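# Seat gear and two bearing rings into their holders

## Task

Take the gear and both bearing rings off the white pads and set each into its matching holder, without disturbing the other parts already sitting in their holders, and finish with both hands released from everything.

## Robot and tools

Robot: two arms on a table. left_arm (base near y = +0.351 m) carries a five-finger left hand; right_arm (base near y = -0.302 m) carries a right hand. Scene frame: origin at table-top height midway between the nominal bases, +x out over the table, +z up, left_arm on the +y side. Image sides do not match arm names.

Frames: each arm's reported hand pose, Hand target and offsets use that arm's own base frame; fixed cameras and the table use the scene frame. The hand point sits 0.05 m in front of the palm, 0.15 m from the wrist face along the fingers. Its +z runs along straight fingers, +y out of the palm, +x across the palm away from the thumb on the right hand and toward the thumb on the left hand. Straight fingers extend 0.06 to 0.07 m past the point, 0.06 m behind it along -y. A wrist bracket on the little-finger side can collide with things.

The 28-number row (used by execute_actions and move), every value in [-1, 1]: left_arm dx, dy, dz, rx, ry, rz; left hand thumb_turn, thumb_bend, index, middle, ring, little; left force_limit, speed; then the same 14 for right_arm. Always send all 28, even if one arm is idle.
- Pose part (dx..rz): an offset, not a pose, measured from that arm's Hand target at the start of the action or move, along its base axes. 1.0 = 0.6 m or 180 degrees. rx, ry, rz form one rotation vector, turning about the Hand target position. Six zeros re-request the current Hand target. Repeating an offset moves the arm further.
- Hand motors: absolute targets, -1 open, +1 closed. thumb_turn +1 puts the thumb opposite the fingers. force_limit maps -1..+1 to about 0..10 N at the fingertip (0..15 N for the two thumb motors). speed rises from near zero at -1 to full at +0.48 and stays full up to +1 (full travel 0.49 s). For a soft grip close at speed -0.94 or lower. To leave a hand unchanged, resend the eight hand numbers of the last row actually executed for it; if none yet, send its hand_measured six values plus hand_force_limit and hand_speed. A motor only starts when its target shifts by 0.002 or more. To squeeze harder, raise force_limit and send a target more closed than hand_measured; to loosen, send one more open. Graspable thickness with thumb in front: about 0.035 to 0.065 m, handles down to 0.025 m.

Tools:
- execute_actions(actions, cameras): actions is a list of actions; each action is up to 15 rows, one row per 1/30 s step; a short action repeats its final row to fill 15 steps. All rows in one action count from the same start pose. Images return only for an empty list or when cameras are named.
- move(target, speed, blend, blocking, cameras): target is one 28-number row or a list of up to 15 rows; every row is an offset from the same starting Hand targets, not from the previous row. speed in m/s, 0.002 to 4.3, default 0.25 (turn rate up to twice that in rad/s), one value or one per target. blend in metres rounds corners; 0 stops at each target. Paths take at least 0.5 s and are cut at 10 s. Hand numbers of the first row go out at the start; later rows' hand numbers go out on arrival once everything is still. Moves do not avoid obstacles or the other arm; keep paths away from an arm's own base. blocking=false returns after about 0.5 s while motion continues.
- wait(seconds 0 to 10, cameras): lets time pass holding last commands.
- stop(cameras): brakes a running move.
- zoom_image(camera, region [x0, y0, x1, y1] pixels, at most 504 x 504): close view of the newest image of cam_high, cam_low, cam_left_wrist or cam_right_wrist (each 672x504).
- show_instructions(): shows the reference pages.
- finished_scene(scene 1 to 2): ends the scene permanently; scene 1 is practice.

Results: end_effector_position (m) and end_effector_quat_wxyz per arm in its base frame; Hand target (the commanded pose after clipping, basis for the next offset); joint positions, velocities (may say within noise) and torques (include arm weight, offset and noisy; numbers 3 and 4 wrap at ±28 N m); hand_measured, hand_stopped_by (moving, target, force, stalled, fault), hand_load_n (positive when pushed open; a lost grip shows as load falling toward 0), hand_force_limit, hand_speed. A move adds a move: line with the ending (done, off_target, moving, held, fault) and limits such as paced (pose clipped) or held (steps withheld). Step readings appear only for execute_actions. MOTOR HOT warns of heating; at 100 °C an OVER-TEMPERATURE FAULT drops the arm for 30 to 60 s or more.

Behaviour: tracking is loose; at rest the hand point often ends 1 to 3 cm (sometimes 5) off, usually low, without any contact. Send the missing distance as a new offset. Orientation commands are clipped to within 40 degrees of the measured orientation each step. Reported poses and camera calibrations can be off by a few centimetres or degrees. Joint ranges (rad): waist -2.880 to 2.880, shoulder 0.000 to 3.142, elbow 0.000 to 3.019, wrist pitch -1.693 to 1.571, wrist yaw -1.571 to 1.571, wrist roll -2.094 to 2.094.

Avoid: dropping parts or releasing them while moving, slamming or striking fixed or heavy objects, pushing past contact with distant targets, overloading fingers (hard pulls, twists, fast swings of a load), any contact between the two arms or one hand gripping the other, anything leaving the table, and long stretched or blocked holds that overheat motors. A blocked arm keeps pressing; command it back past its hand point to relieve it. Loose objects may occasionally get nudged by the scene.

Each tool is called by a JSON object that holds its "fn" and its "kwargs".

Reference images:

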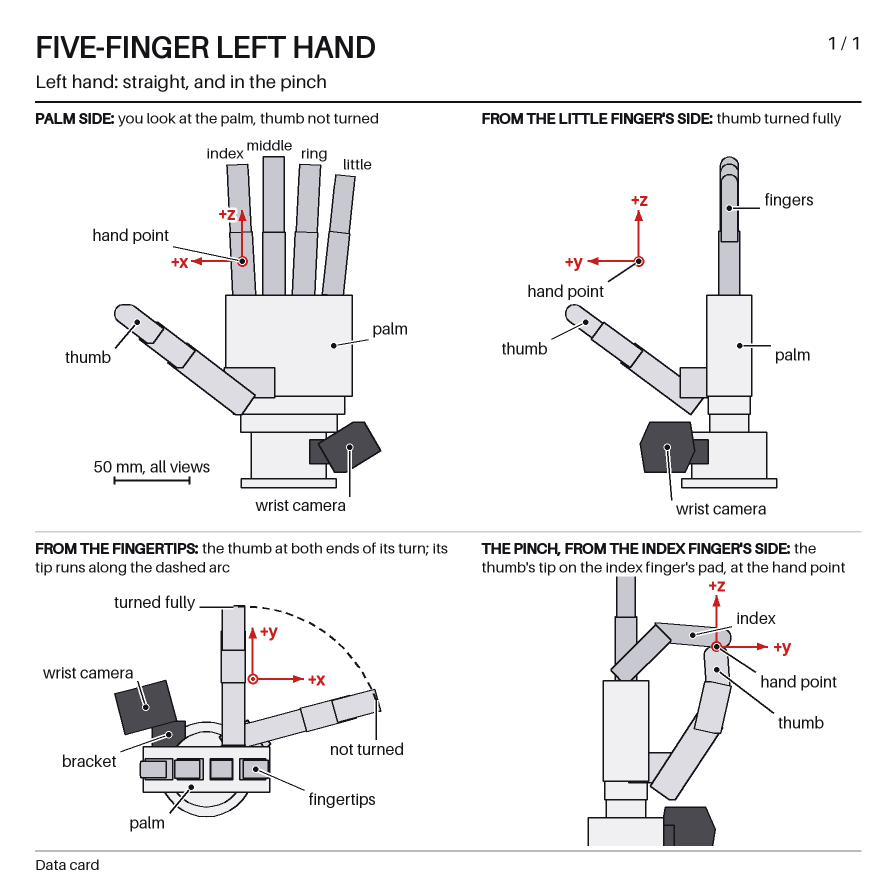

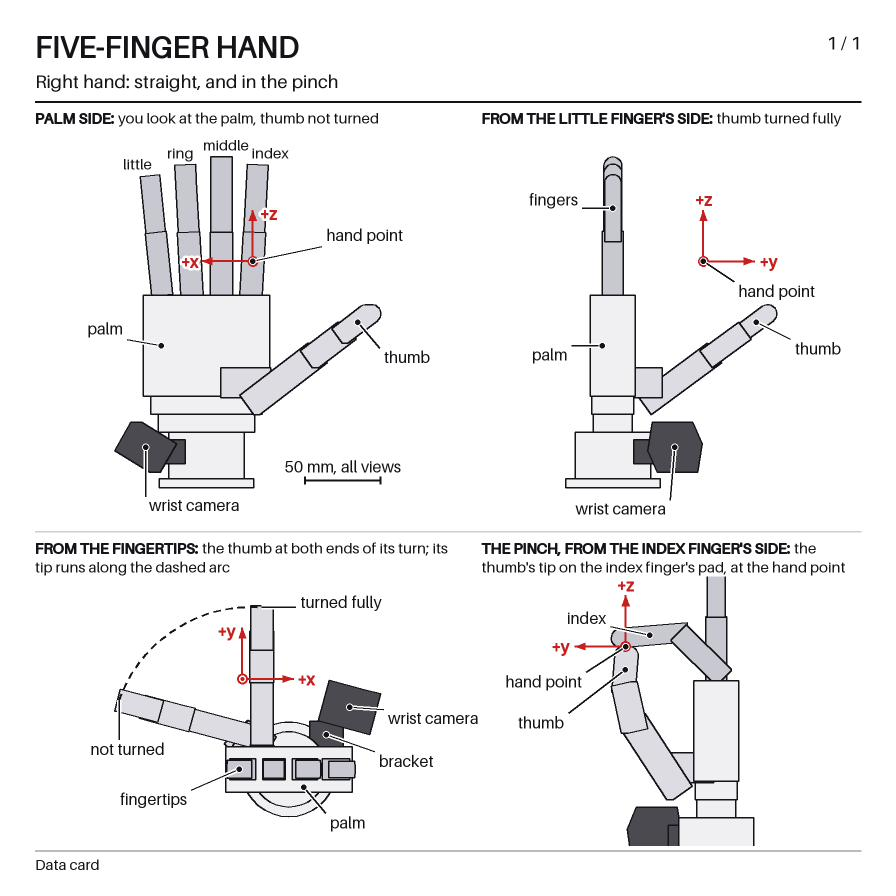

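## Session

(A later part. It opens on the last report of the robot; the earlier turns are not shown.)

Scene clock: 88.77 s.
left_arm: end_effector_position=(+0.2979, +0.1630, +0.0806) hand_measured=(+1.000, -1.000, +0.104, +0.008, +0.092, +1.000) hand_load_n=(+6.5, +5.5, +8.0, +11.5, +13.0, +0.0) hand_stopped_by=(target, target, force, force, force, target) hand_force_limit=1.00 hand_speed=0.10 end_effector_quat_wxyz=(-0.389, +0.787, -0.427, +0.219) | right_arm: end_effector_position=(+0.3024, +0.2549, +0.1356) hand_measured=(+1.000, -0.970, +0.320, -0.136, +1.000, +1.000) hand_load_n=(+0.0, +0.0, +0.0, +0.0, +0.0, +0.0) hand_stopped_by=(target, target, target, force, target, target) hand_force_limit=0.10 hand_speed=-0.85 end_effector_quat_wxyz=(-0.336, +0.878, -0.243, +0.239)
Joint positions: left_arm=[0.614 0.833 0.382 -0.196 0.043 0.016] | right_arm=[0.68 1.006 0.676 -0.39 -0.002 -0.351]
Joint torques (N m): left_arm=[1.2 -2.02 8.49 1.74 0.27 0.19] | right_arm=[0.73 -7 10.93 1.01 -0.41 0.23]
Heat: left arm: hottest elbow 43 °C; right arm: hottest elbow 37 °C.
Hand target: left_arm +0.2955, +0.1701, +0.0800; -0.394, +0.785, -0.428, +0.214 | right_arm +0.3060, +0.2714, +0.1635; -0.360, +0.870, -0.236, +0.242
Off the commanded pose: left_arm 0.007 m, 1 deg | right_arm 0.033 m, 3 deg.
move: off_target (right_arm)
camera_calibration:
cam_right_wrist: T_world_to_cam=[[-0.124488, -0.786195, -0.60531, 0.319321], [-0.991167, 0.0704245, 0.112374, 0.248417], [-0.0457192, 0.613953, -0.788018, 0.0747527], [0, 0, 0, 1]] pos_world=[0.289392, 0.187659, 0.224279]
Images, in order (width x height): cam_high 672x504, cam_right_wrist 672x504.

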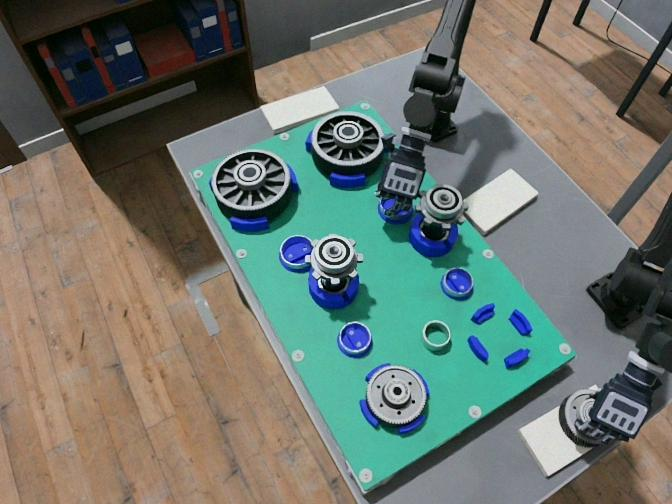

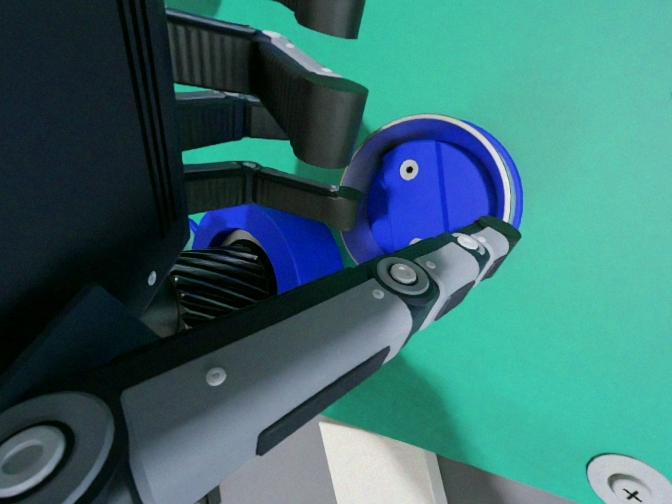

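{"fn": "move", "kwargs": {"target": [[0,0,0,0,0,0,1,-1,0.5,0.6,0.5,1,1.0,0.1,-0.018,-0.018,0.0,0,0,0,1,-1,-0.6,-0.6,1,1,0.0,0.0],[0,0,0,0,0,0,1,-1,0.5,0.6,0.5,1,1.0,0.1,-0.018,-0.018,-0.062,0,0,0,1,-1,-0.6,-0.6,1,1,0.0,0.0]], "speed": 0.08, "cameras": ["cam_high","cam_right_wrist"]}}

{"fn": "zoom_image", "kwargs": {"camera": "cam_right_wrist", "region": [290, 70, 560, 310]}}

{"fn": "zoom_image", "kwargs": {"camera": "cam_high", "region": [376, 196, 418, 228]}}

Scene clock: 92.90 s.
left_arm: end_effector_position=(+0.2979, +0.1630, +0.0806) hand_measured=(+1.000, -1.000, +0.104, +0.008, +0.092, +1.000) hand_load_n=(+6.5, +5.0, +8.0, +11.5, +13.0, +0.0) hand_stopped_by=(target, target, force, force, force, target) hand_force_limit=1.00 hand_speed=0.10 end_effector_quat_wxyz=(-0.389, +0.787, -0.427, +0.219) | right_arm: end_effector_position=(+0.2929, +0.2507, +0.1210) hand_measured=(+1.000, -1.000, -0.600, -0.600, +1.000, +1.000) hand_load_n=(+0.0, +0.0, +0.0, +0.0, +0.5, +0.0) hand_stopped_by=(target, target, target, target, target, target) hand_force_limit=0.00 hand_speed=0.00 end_effector_quat_wxyz=(-0.346, +0.875, -0.239, +0.239)
Joint positions: left_arm=[0.614 0.833 0.382 -0.196 0.043 0.016] | right_arm=[0.68 0.982 0.613 -0.334 -0.016 -0.351]
Joint torques (N m): left_arm=[1.08 -1.96 8.54 1.72 0.25 0.18] | right_arm=[0.38 -4.95 7.6 2.81 -0.3 0.22]
Heat: left arm: hottest elbow 43 °C; right arm: hottest elbow 37 °C.
Hand target: left_arm +0.2955, +0.1701, +0.0800; -0.394, +0.785, -0.428, +0.214 | right_arm +0.2952, +0.2606, +0.1263; -0.360, +0.870, -0.236, +0.242
Off the commanded pose: left_arm 0.007 m, 1 deg | right_arm 0.012 m, 2 deg.
move: off_target (right_arm)
camera_calibration:
cam_right_wrist: T_world_to_cam=[[-0.111747, -0.776612, -0.619989, 0.301628], [-0.992653, 0.0581058, 0.106131, 0.245245], [-0.0463981, 0.627293, -0.7774, 0.0609094], [0, 0, 0, 1]] pos_world=[0.279975, 0.18179, 0.208329]
Images, in order (width x height): cam_high 672x504, cam_right_wrist 672x504.

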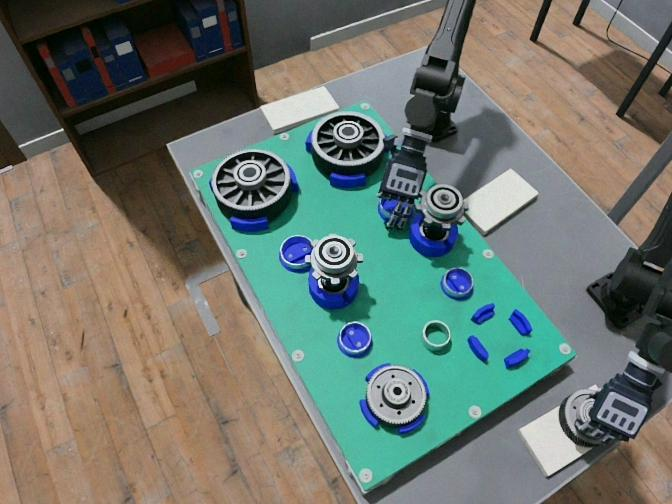

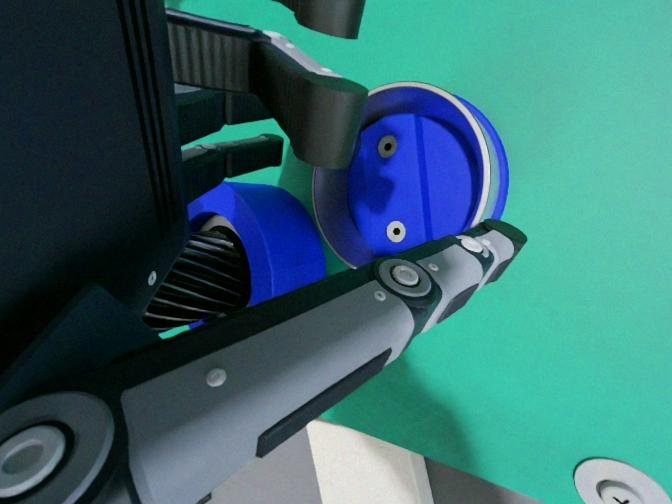

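Scaled by 1.867 from the camera's 672x504 image, which has a finer 960x720 frame.

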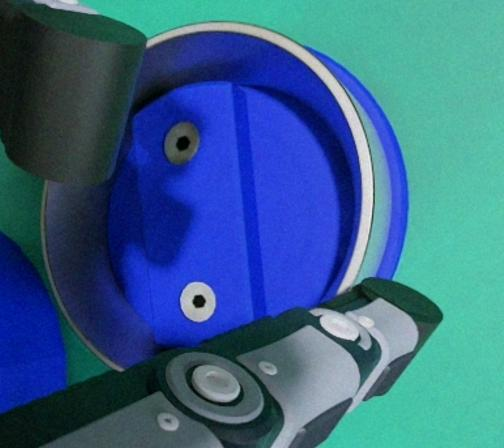

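Scaled by 12.000 from the camera's 672x504 image, which has a finer 960x720 frame.

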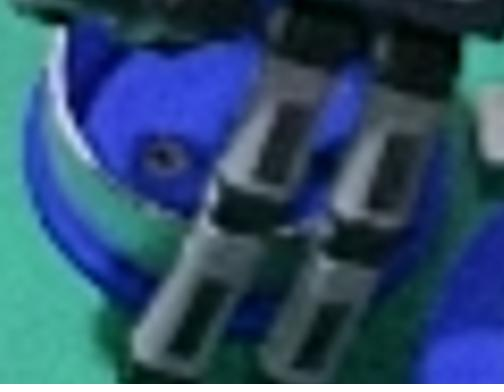

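{"fn": "zoom_image", "kwargs": {"camera": "cam_right_wrist", "region": [300, 75, 420, 195]}}

{"fn": "zoom_image", "kwargs": {"camera": "cam_right_wrist", "region": [400, 75, 520, 235]}}

{"fn": "zoom_image", "kwargs": {"camera": "cam_right_wrist", "region": [310, 170, 410, 270]}}

Scaled by 4.200 from the camera's 672x504 image, which has a finer 960x720 frame.

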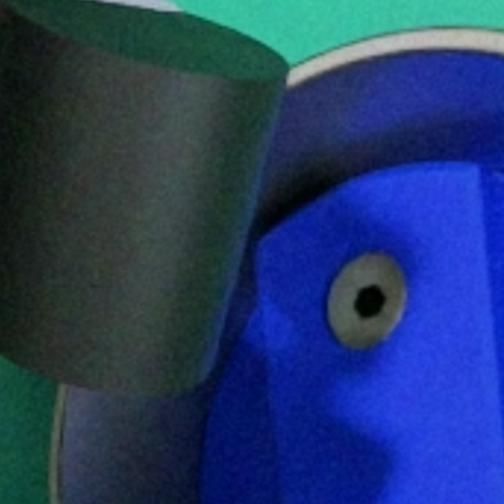

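Scaled by 3.150 from the camera's 672x504 image, which has a finer 960x720 frame.

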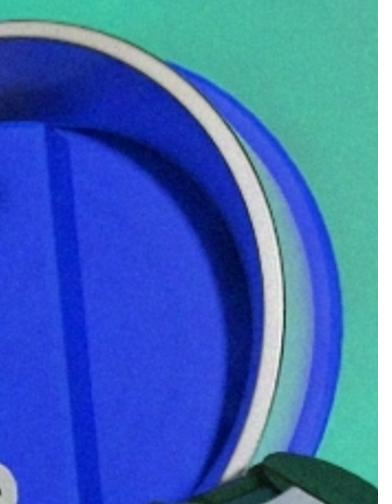

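Scaled by 5.040 from the camera's 672x504 image, which has a finer 960x720 frame.

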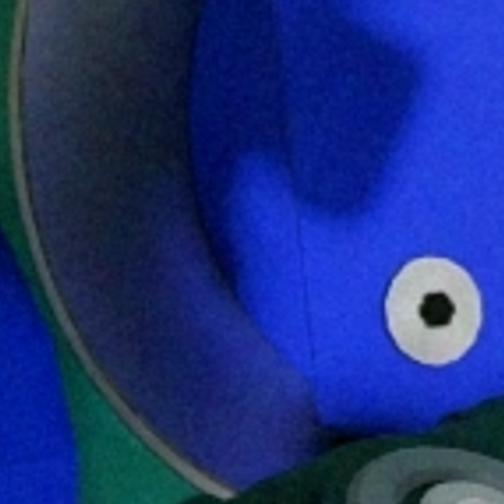

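{"fn": "move", "kwargs": {"target": [[0,0,0,0,0,0,1,-1,0.5,0.6,0.5,1,1.0,0.1,0.0,0.0,-0.0135,0,0,0,1,-1,-0.6,-0.6,1,1,0.0,0.0],[0,0,0,0,0,0,1,-1,0.5,0.6,0.5,1,1.0,0.1,0.0145,0.005,-0.0135,0,0,0,1,-0.97,0.15,0.15,1,1,0.1,-0.8]], "speed": 0.05, "cameras": ["cam_high","cam_right_wrist"]}}

{"fn": "zoom_image", "kwargs": {"camera": "cam_right_wrist", "region": [290, 70, 560, 310]}}

{"fn": "zoom_image", "kwargs": {"camera": "cam_high", "region": [376, 196, 418, 228]}}

Scene clock: 102.97 s.
left_arm: end_effector_position=(+0.2979, +0.1630, +0.0806) hand_measured=(+1.000, -1.000, +0.104, +0.008, +0.092, +1.000) hand_load_n=(+6.5, +5.5, +8.0, +11.5, +12.5, +0.0) hand_stopped_by=(target, target, force, force, force, target) hand_force_limit=1.00 hand_speed=0.10 end_effector_quat_wxyz=(-0.389, +0.787, -0.427, +0.219) | right_arm: end_effector_position=(+0.2954, +0.2553, +0.1076) hand_measured=(+1.000, -0.972, -0.252, -0.270, +1.000, +1.000) hand_load_n=(+2.0, +8.5, +5.0, +2.5, +0.0, +0.0) hand_stopped_by=(target, target, force, force, target, target) hand_force_limit=0.10 hand_speed=-0.80 end_effector_quat_wxyz=(-0.347, +0.877, -0.237, +0.234)
Joint positions: left_arm=[0.614 0.833 0.382 -0.196 0.043 0.016] | right_arm=[0.68 1.02 0.599 -0.287 -0.027 -0.351]
Joint torques (N m): left_arm=[1.26 -2.02 8.49 1.72 0.27 0.18] | right_arm=[-0.5 -5.25 8.55 2.47 -0.27 0.14]
Heat: left arm: hottest elbow 43 °C; right arm: hottest elbow 37 °C.
Hand target: left_arm +0.2955, +0.1701, +0.0800; -0.394, +0.785, -0.428, +0.214 | right_arm +0.3039, +0.2636, +0.1182; -0.360, +0.870, -0.236, +0.242
Off the commanded pose: left_arm 0.007 m, 1 deg | right_arm 0.016 m, 2 deg.
move: off_target (right_arm); target 2's new numbers were sent with right_arm's hand 0.019 m and 3 deg from that target
camera_calibration:
cam_right_wrist: T_world_to_cam=[[-0.110359, -0.776012, -0.620988, 0.296704], [-0.992217, 0.0497594, 0.114151, 0.249935], [-0.0576824, 0.628753, -0.775463, 0.0504357], [0, 0, 0, 1]] pos_world=[0.283643, 0.186098, 0.194831]
Images, in order (width x height): cam_high 672x504, cam_right_wrist 672x504.

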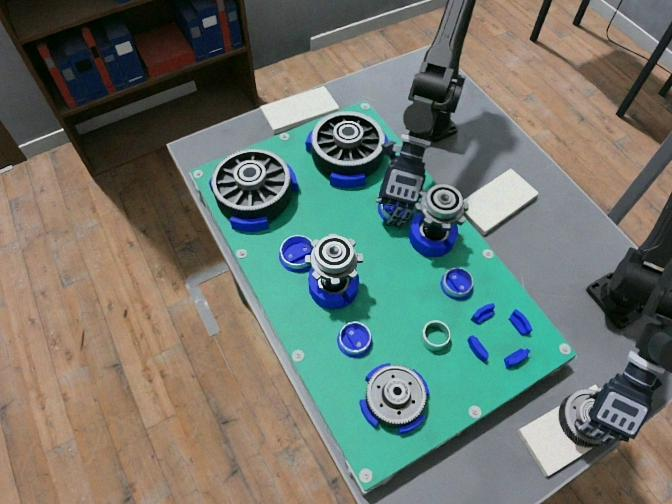

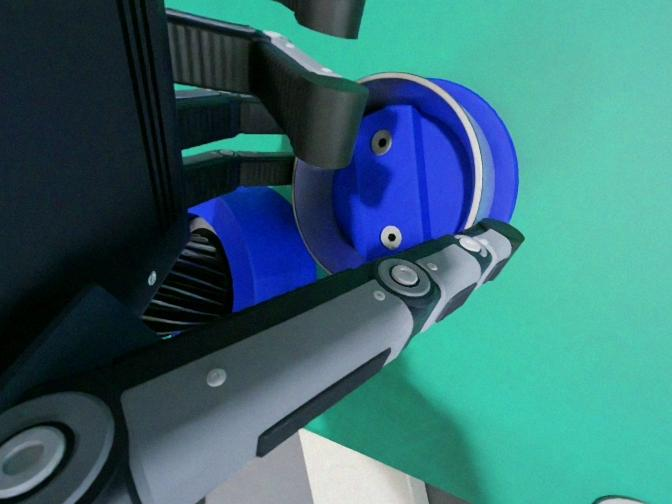

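Scaled by 1.867 from the camera's 672x504 image, which has a finer 960x720 frame.

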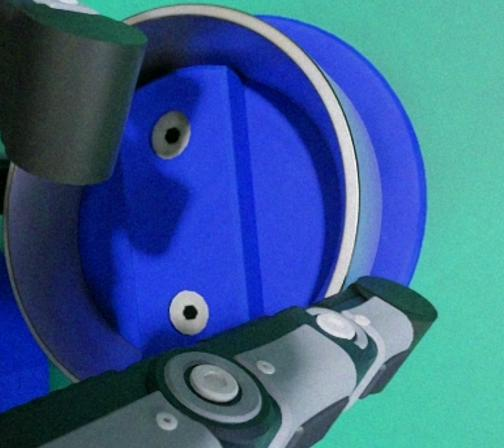

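Scaled by 12.000 from the camera's 672x504 image, which has a finer 960x720 frame.

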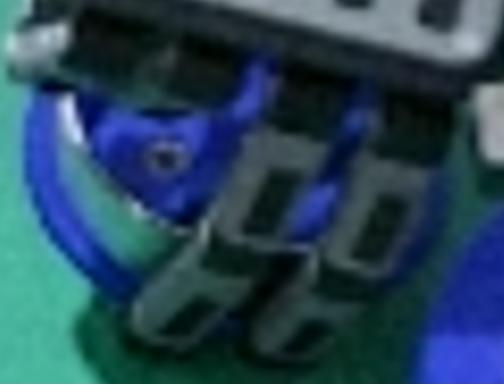

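{"fn": "move", "kwargs": {"target": [0,0,0,0,0,0,1,-1,0.5,0.6,0.5,1,1.0,0.1,-0.009,-0.006,0.0,0,0,0,1,-0.97,0.15,0.15,1,1,0.1,-0.8], "speed": 0.03, "cameras": ["cam_high","cam_right_wrist"]}}

{"fn": "zoom_image", "kwargs": {"camera": "cam_right_wrist", "region": [290, 70, 560, 310]}}

{"fn": "zoom_image", "kwargs": {"camera": "cam_high", "region": [376, 196, 418, 228]}}

Scene clock: 106.53 s.
left_arm: end_effector_position=(+0.2979, +0.1630, +0.0806) hand_measured=(+1.000, -1.000, +0.104, +0.008, +0.092, +1.000) hand_load_n=(+7.0, +5.5, +8.0, +11.5, +12.5, +0.0) hand_stopped_by=(target, target, force, force, force, target) hand_force_limit=1.00 hand_speed=0.10 end_effector_quat_wxyz=(-0.389, +0.787, -0.427, +0.219) | right_arm: end_effector_position=(+0.2956, +0.2552, +0.1087) hand_measured=(+1.000, -0.972, -0.252, -0.270, +1.000, +1.000) hand_load_n=(+1.0, +5.0, +2.0, +1.0, -0.5, +0.0) hand_stopped_by=(target, target, force, force, target, target) hand_force_limit=0.10 hand_speed=-0.80 end_effector_quat_wxyz=(-0.348, +0.876, -0.237, +0.235)
Joint positions: left_arm=[0.614 0.833 0.382 -0.196 0.043 0.016] | right_arm=[0.68 1.017 0.599 -0.287 -0.025 -0.351]
Joint torques (N m): left_arm=[1.03 -1.96 8.44 1.76 0.25 0.18] | right_arm=[-0.26 -6.59 7.64 2.17 -0.2 0.14]
Heat: left arm: hottest elbow 43 °C; right arm: hottest elbow 37 °C.
Hand target: left_arm +0.2955, +0.1701, +0.0800; -0.394, +0.785, -0.428, +0.214 | right_arm +0.2985, +0.2600, +0.1182; -0.360, +0.870, -0.236, +0.242
Off the commanded pose: left_arm 0.007 m, 1 deg | right_arm 0.011 m, 2 deg.
move: off_target (right_arm)
camera_calibration:
cam_right_wrist: T_world_to_cam=[[-0.109407, -0.775137, -0.622248, 0.296978], [-0.992492, 0.0507562, 0.111278, 0.250194], [-0.0546727, 0.629751, -0.774871, 0.0501797], [0, 0, 0, 1]] pos_world=[0.28355, 0.185899, 0.195835]
Images, in order (width x height): cam_high 672x504, cam_right_wrist 672x504.

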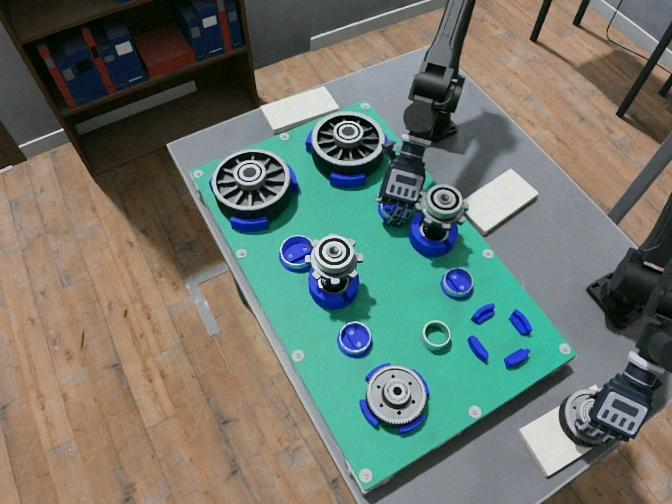

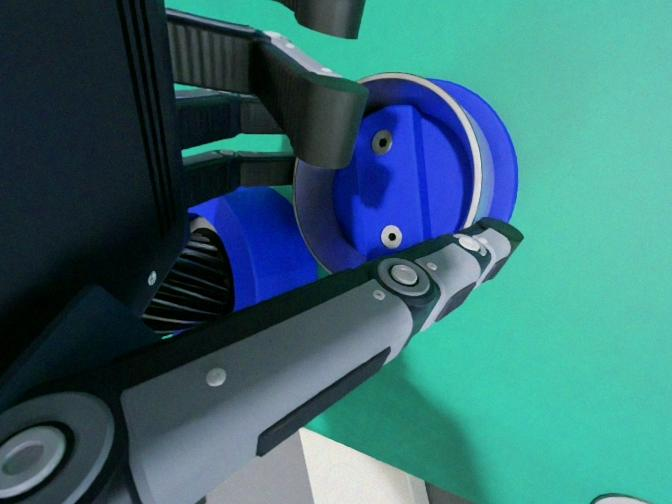

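Scaled by 1.867 from the camera's 672x504 image, which has a finer 960x720 frame.

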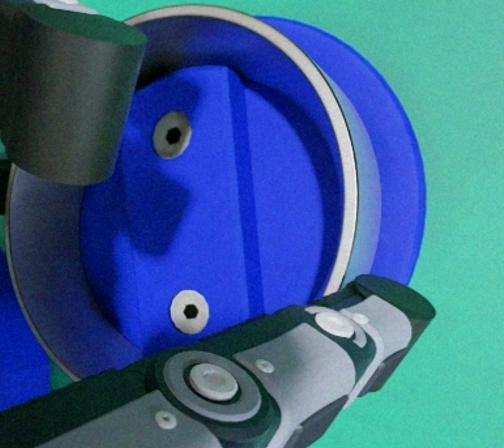

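Scaled by 12.000 from the camera's 672x504 image, which has a finer 960x720 frame.

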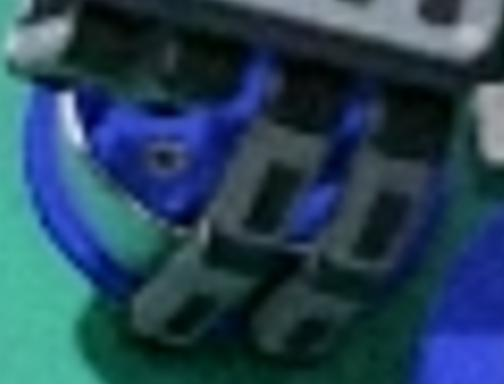

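{"fn": "zoom_image", "kwargs": {"camera": "cam_high", "region": [376, 200, 396, 226]}}

{"fn": "zoom_image", "kwargs": {"camera": "cam_high", "region": [276, 244, 296, 270]}}

{"fn": "zoom_image", "kwargs": {"camera": "cam_right_wrist", "region": [430, 80, 530, 240]}}

Scaled by 19.385 from the camera's 672x504 image, which has a finer 960x720 frame.

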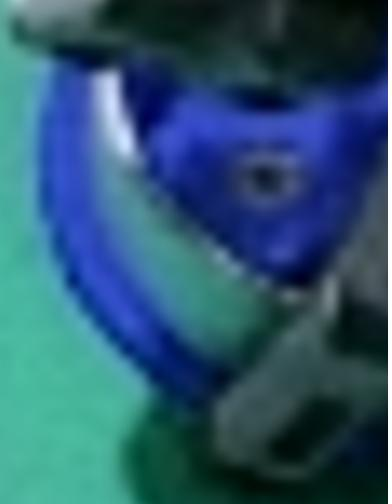

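Scaled by 19.385 from the camera's 672x504 image, which has a finer 960x720 frame.

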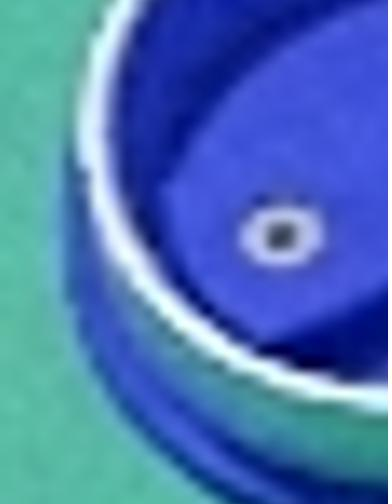

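Scaled by 3.150 from the camera's 672x504 image, which has a finer 960x720 frame.

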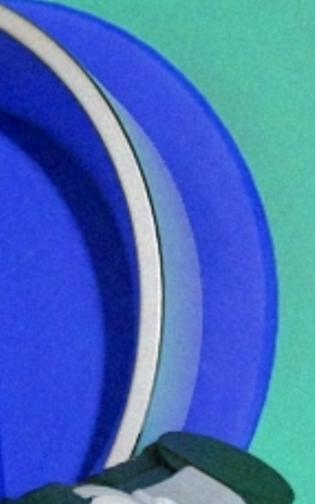

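{"fn": "move", "kwargs": {"target": [[0,0,0,0,0,0,1,-1,0.5,0.6,0.5,1,1.0,0.1,0,0,0,0,0,0,1,-1,-0.6,-0.6,1,1,0.0,0.0],[0.056,0.031,0.082,0.022,-0.040,0,1,-1,0.5,0.6,0.5,1,1.0,0.1,-0.022,-0.018,0.0,0,0,0,1,-1,-0.6,-0.6,1,1,0.0,0.0],[0.104,0.051,0.164,0.038,-0.070,0,1,-1,0.5,0.6,0.5,1,1.0,0.1,-0.022,-0.018,0.1,0,0,0,1,-1,-0.6,-0.6,1,1,0.0,0.0]], "speed": 0.08, "cameras": ["cam_high","cam_right_wrist","cam_left_wrist","cam_low"]}}

{"fn": "zoom_image", "kwargs": {"camera": "cam_right_wrist", "region": [290, 70, 560, 310]}}

{"fn": "zoom_image", "kwargs": {"camera": "cam_high", "region": [376, 196, 418, 228]}}

Scene clock: 117.43 s.
left_arm: end_effector_position=(+0.2997, +0.1644, +0.0829) hand_measured=(+1.000, -1.000, +0.104, +0.008, +0.092, +1.000) hand_load_n=(+7.0, +5.0, +9.5, +12.0, +14.0, +0.0) hand_stopped_by=(target, target, force, force, force, target) hand_force_limit=1.00 hand_speed=0.10 end_effector_quat_wxyz=(-0.394, +0.784, -0.426, +0.221) | right_arm: end_effector_position=(+0.2766, +0.2401, +0.1500) hand_measured=(+1.000, -1.000, -0.600, -0.600, +1.000, +1.000) hand_load_n=(+0.0, +0.0, +0.0, +0.0, +0.0, -0.5) hand_stopped_by=(target, target, target, target, target, target) hand_force_limit=0.00 hand_speed=0.00 end_effector_quat_wxyz=(-0.342, +0.879, -0.238, +0.230)
Joint positions: left_arm=[0.614 0.831 0.382 -0.185 0.043 0.018] | right_arm=[0.68 0.896 0.655 -0.48 -0.027 -0.351]
Joint torques (N m): left_arm=[-0.85 -6.01 19.18 4.38 0.09 -0.17] | right_arm=[-0.32 -5.36 11.3 1.06 -0.21 0.15]
Heat: left arm: hottest elbow 44 °C; right arm: hottest elbow 37 °C.
Hand target: left_arm +0.3579, +0.2007, +0.1784; -0.485, +0.732, -0.394, +0.273 | right_arm +0.2853, +0.2492, +0.1782; -0.360, +0.870, -0.236, +0.242
Off the commanded pose: left_arm 0.118 m, 14 deg | right_arm 0.031 m, 3 deg.
move: off_target (left_arm, right_arm)
camera_calibration:
cam_left_wrist: T_world_to_cam=[[0.623247, 0.0603879, 0.77969, -0.261478], [0.0526809, -0.997991, 0.0351851, 0.160699], [0.780248, 0.0191457, -0.625177, -0.0710724], [0, 0, 0, 1]] pos_world=[0.209954, 0.177528, 0.153785]
cam_right_wrist: T_world_to_cam=[[-0.116985, -0.781369, -0.613006, 0.311072], [-0.990935, 0.0507903, 0.124369, 0.225012], [-0.0660432, 0.621999, -0.780228, 0.0963792], [0, 0, 0, 1]] pos_world=[0.265728, 0.171686, 0.237902]

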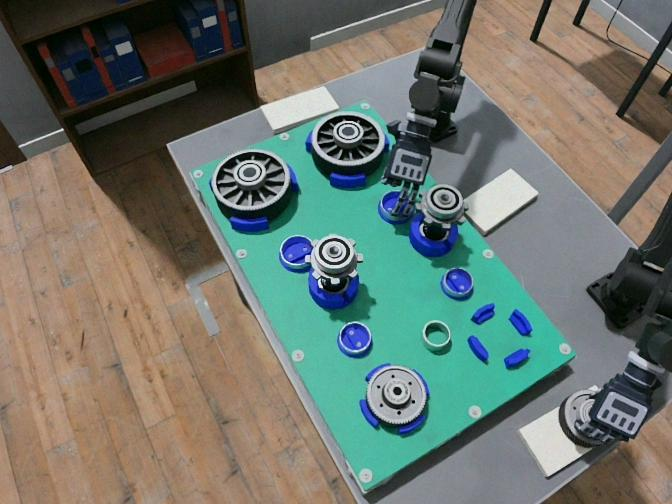

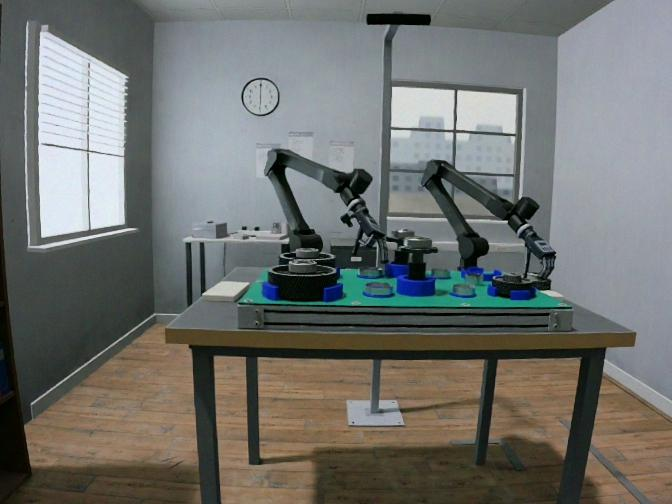

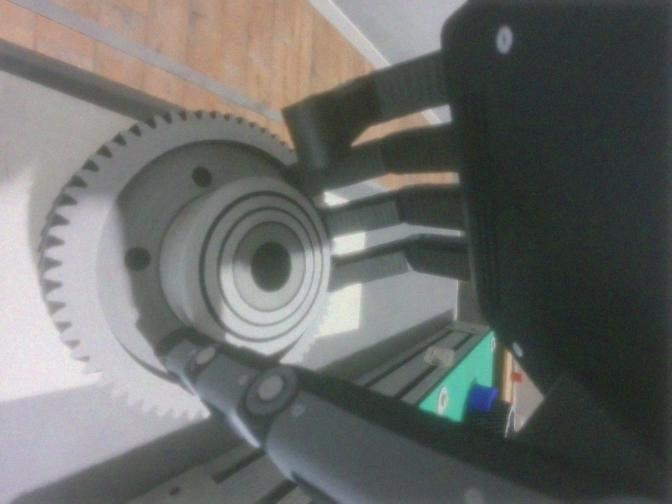

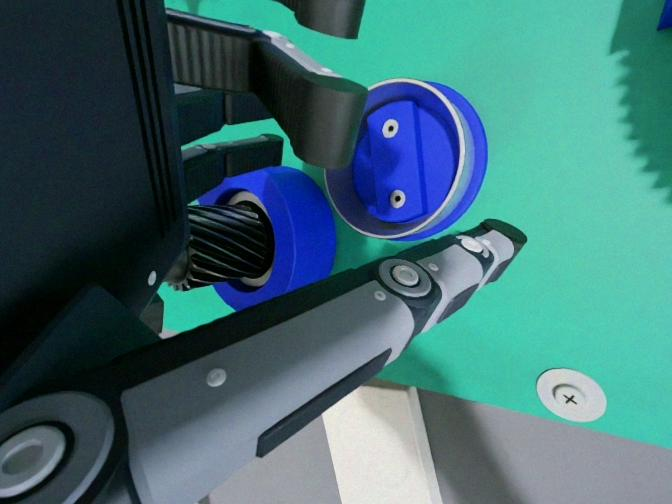

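Scaled by 1.867 from the camera's 672x504 image, which has a finer 960x720 frame.

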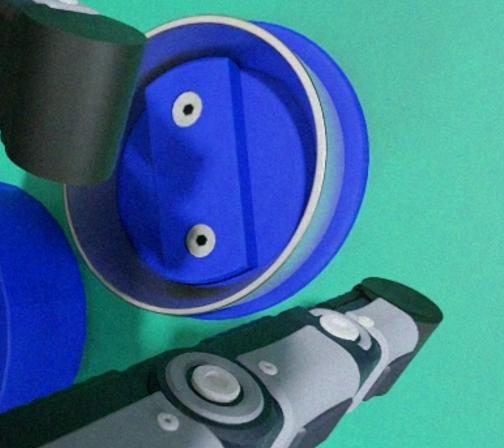

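Scaled by 12.000 from the camera's 672x504 image, which has a finer 960x720 frame.

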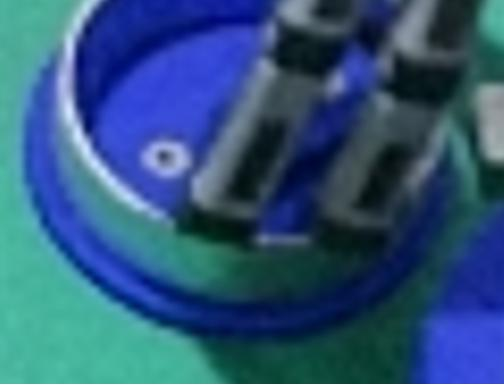

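{"fn": "zoom_image", "kwargs": {"camera": "cam_high", "region": [276, 233, 318, 275]}}

{"fn": "zoom_image", "kwargs": {"camera": "cam_high", "region": [376, 186, 418, 228]}}

{"fn": "zoom_image", "kwargs": {"camera": "cam_low", "region": [350, 255, 410, 305]}}

Scaled by 12.000 from the camera's 672x504 image, which has a finer 960x720 frame.

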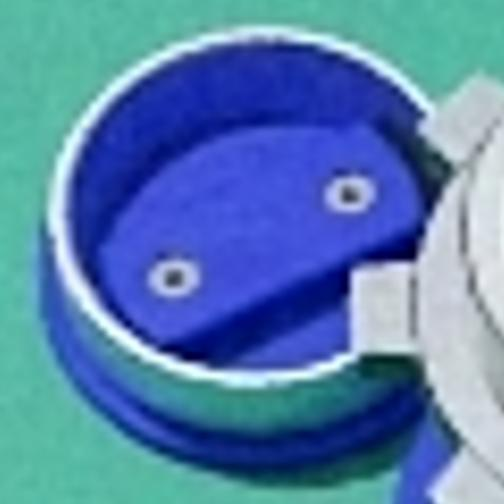

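Scaled by 12.000 from the camera's 672x504 image, which has a finer 960x720 frame.

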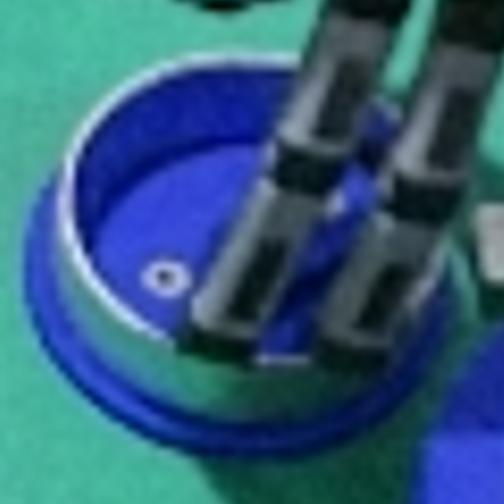

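Scaled by 8.400 from the camera's 672x504 image, which has a finer 960x720 frame.

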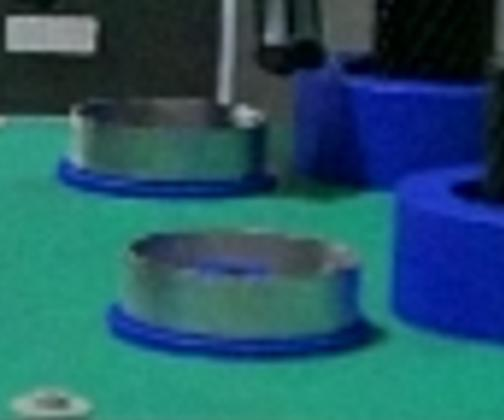

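{"fn": "move", "kwargs": {"target": [0.025,0.012,0.055,0.010,-0.018,0,1,-1,0.5,0.6,0.5,1,1.0,0.1,-0.03,-0.02,0.08,0,0,0,1,-1,-0.6,-0.6,1,1,0.0,0.0], "speed": 0.08, "cameras": ["cam_high"]}}

{"fn": "zoom_image", "kwargs": {"camera": "cam_high", "region": [376, 186, 418, 228]}}

Scene clock: 122.47 s.
left_arm: end_effector_position=(+0.2997, +0.1645, +0.0865) hand_measured=(+1.000, -1.000, +0.104, +0.008, +0.092, +1.000) hand_load_n=(+10.0, +5.5, +10.5, +10.5, +17.0, +0.0) hand_stopped_by=(target, target, force, force, force, target) hand_force_limit=1.00 hand_speed=0.10 end_effector_quat_wxyz=(-0.399, +0.781, -0.426, +0.223) | right_arm: end_effector_position=(+0.2624, +0.2287, +0.1967) hand_measured=(+1.000, -1.000, -0.600, -0.600, +1.000, +1.000) hand_load_n=(+0.0, +0.0, +0.0, +0.0, +0.0, +0.0) hand_stopped_by=(target, target, target, target, target, target) hand_force_limit=0.00 hand_speed=0.00 end_effector_quat_wxyz=(-0.342, +0.880, -0.238, +0.229)
Joint positions: left_arm=[0.614 0.817 0.38 -0.185 0.043 0.019] | right_arm=[0.68 0.811 0.739 -0.65 -0.027 -0.351]
Joint torques (N m): left_arm=[-1.26 -6.95 22.58 4.42 0.11 -0.25] | right_arm=[0.26 -4.37 11.59 1.07 0.06 0.2]
Heat: left arm: hottest elbow 46 °C; right arm: hottest elbow 37 °C.
Hand target: left_arm +0.3729, +0.2079, +0.2114; -0.507, +0.716, -0.384, +0.288 | right_arm +0.2673, +0.2372, +0.2262; -0.360, +0.870, -0.236, +0.242
Off the commanded pose: left_arm 0.151 m, 17 deg | right_arm 0.031 m, 3 deg.
move: off_target (left_arm, right_arm)
Images, in order (width x height): cam_high 672x504.

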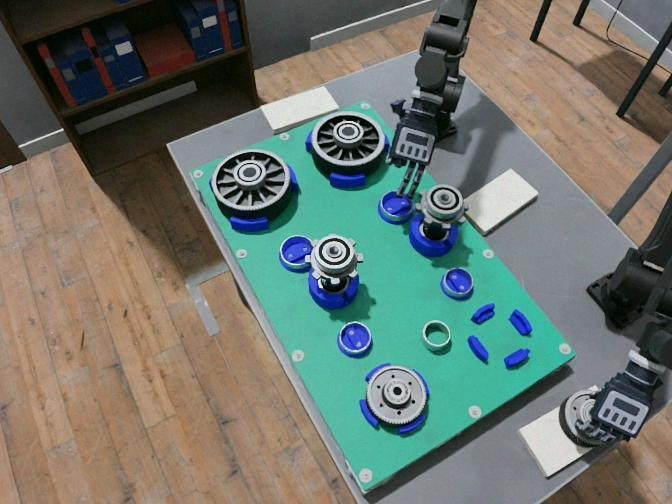

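Scaled by 12.000 from the camera's 672x504 image, which has a finer 960x720 frame.

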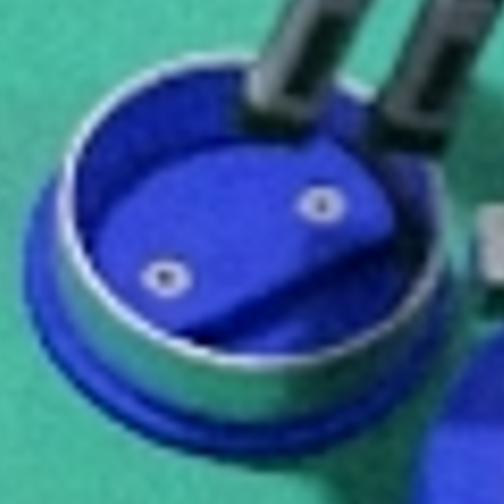

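{"fn": "zoom_image", "kwargs": {"camera": "cam_high", "region": [377, 187, 401, 211]}}

{"fn": "zoom_image", "kwargs": {"camera": "cam_high", "region": [377, 202, 401, 226]}}

{"fn": "zoom_image", "kwargs": {"camera": "cam_high", "region": [393, 202, 417, 226]}}

{"fn": "zoom_image", "kwargs": {"camera": "cam_high", "region": [393, 187, 417, 211]}}

Scaled by 21.000 from the camera's 672x504 image, which has a finer 960x720 frame.

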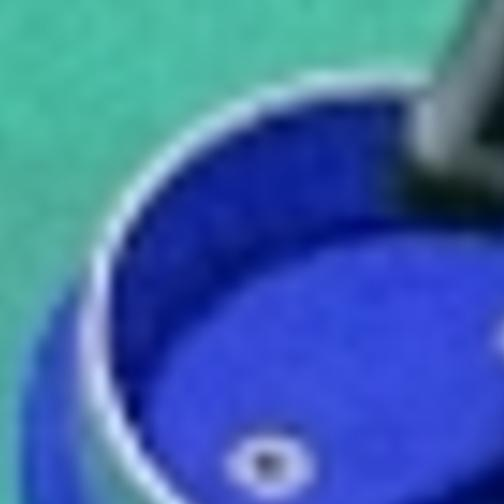

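Scaled by 21.000 from the camera's 672x504 image, which has a finer 960x720 frame.

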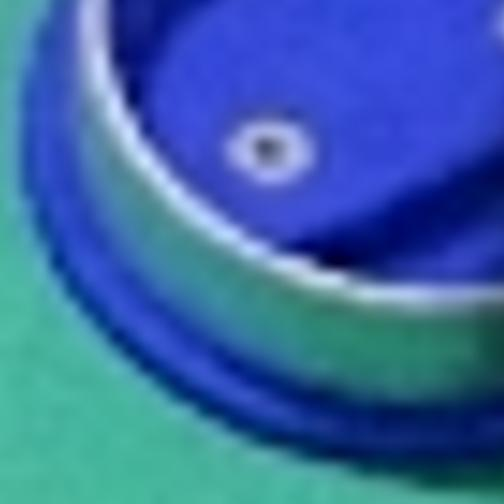

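Scaled by 21.000 from the camera's 672x504 image, which has a finer 960x720 frame.

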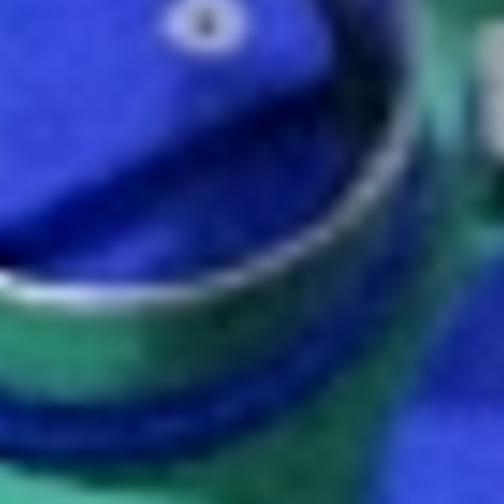

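Scaled by 21.000 from the camera's 672x504 image, which has a finer 960x720 frame.

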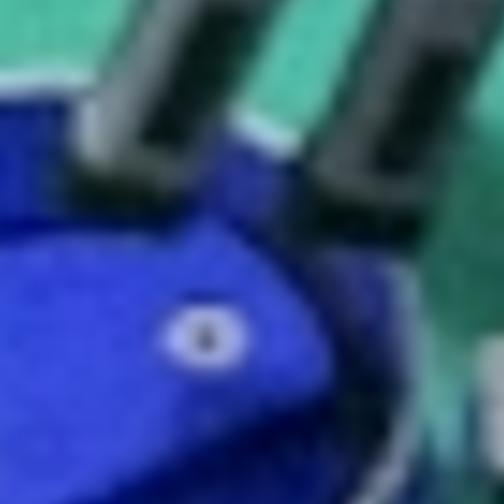

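{"fn": "move", "kwargs": {"target": [0.020,0.010,0.055,0.010,-0.018,0,1,-1,0.5,0.6,0.5,1,1.0,0.1,0,0,0,0,0,0,1,-1,-0.6,-0.6,1,1,0.0,0.0], "speed": 0.08, "cameras": ["cam_high","cam_left_wrist","cam_low"]}}

Scene clock: 127.03 s.
left_arm: end_effector_position=(+0.3694, +0.2125, +0.2112) hand_measured=(+1.000, -1.000, +0.106, +0.010, +0.094, +1.000) hand_load_n=(+0.0, +0.5, +0.0, +0.0, +0.0, +0.0) hand_stopped_by=(target, target, force, force, force, target) hand_force_limit=1.00 hand_speed=0.10 end_effector_quat_wxyz=(-0.507, +0.717, -0.387, +0.281) | right_arm: end_effector_position=(+0.2624, +0.2287, +0.1967) hand_measured=(+1.000, -1.000, -0.600, -0.600, +1.000, +1.000) hand_load_n=(+0.0, +0.0, +0.0, +0.0, +0.0, +0.0) hand_stopped_by=(target, target, target, target, target, target) hand_force_limit=0.00 hand_speed=0.00 end_effector_quat_wxyz=(-0.342, +0.880, -0.238, +0.229)
Joint positions: left_arm=[0.614 0.856 0.577 -0.055 0.043 0.004] | right_arm=[0.68 0.811 0.739 -0.65 -0.027 -0.351]
Joint torques (N m): left_arm=[-1.44 -3.9 12.75 2.63 -0.12 -0.17] | right_arm=[0.26 -4.54 11.64 1.1 0.06 0.2]
Heat: left arm: hottest elbow 48 °C; right arm: hottest elbow 38 °C.
Hand target: left_arm +0.3849, +0.2139, +0.2444; -0.529, +0.699, -0.374, +0.302 | right_arm +0.2673, +0.2372, +0.2262; -0.360, +0.870, -0.236, +0.242
Off the commanded pose: left_arm 0.037 m, 4 deg | right_arm 0.031 m, 3 deg.
move: off_target (left_arm, right_arm)
camera_calibration:
cam_left_wrist: T_world_to_cam=[[0.408656, -0.0749746, 0.909604, -0.327204], [0.0690254, -0.991227, -0.112713, 0.224308], [0.910075, 0.108847, -0.399895, -0.160796], [0, 0, 0, 1]] pos_world=[0.264567, 0.21531, 0.258607]
Images, in order (width x height): cam_high 672x504, cam_low 672x504, cam_left_wrist 672x504.

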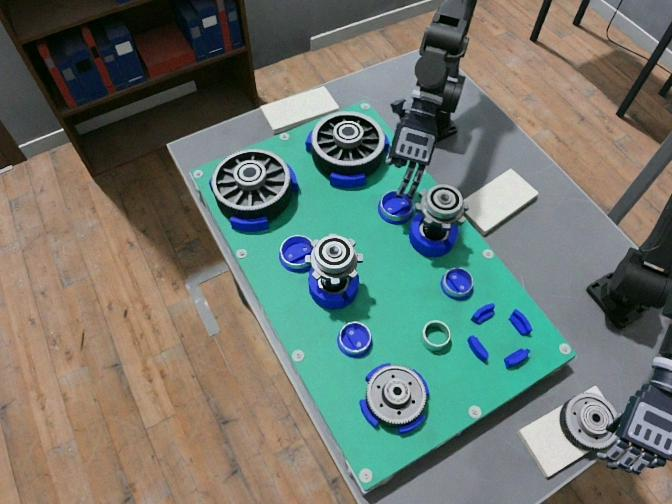

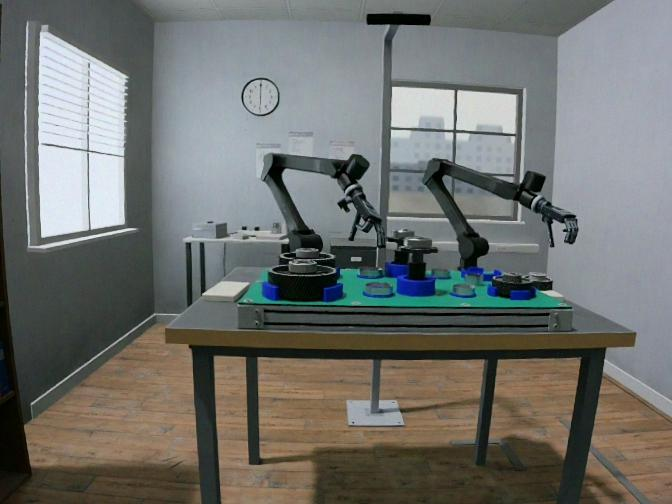

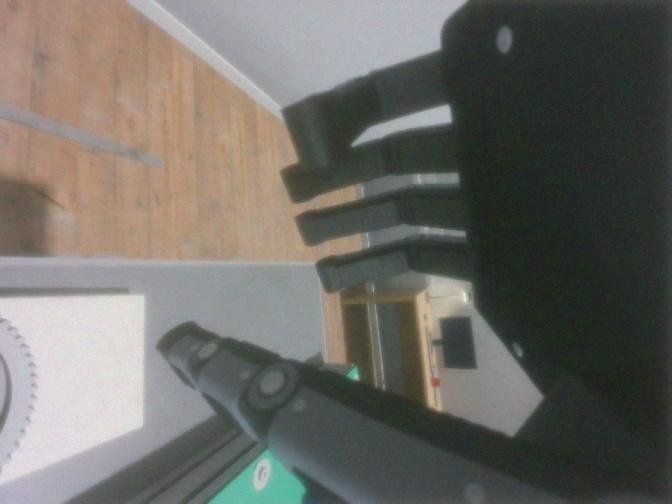

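{"fn": "zoom_image", "kwargs": {"camera": "cam_high", "region": [510, 370, 640, 490]}}

{"fn": "zoom_image", "kwargs": {"camera": "cam_low", "region": [470, 250, 590, 310]}}

Scaled by 3.877 from the camera's 672x504 image, which has a finer 960x720 frame.

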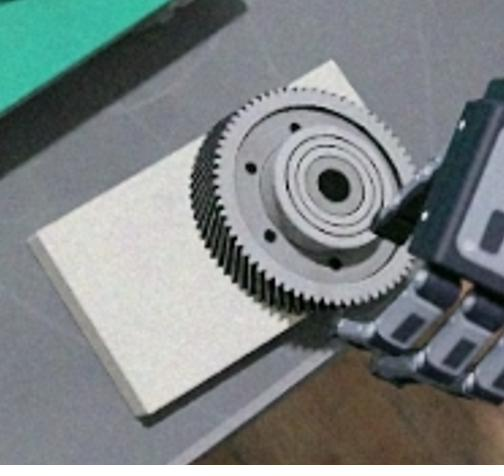

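Scaled by 4.200 from the camera's 672x504 image, which has a finer 960x720 frame.

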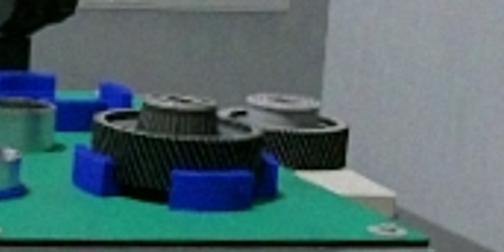

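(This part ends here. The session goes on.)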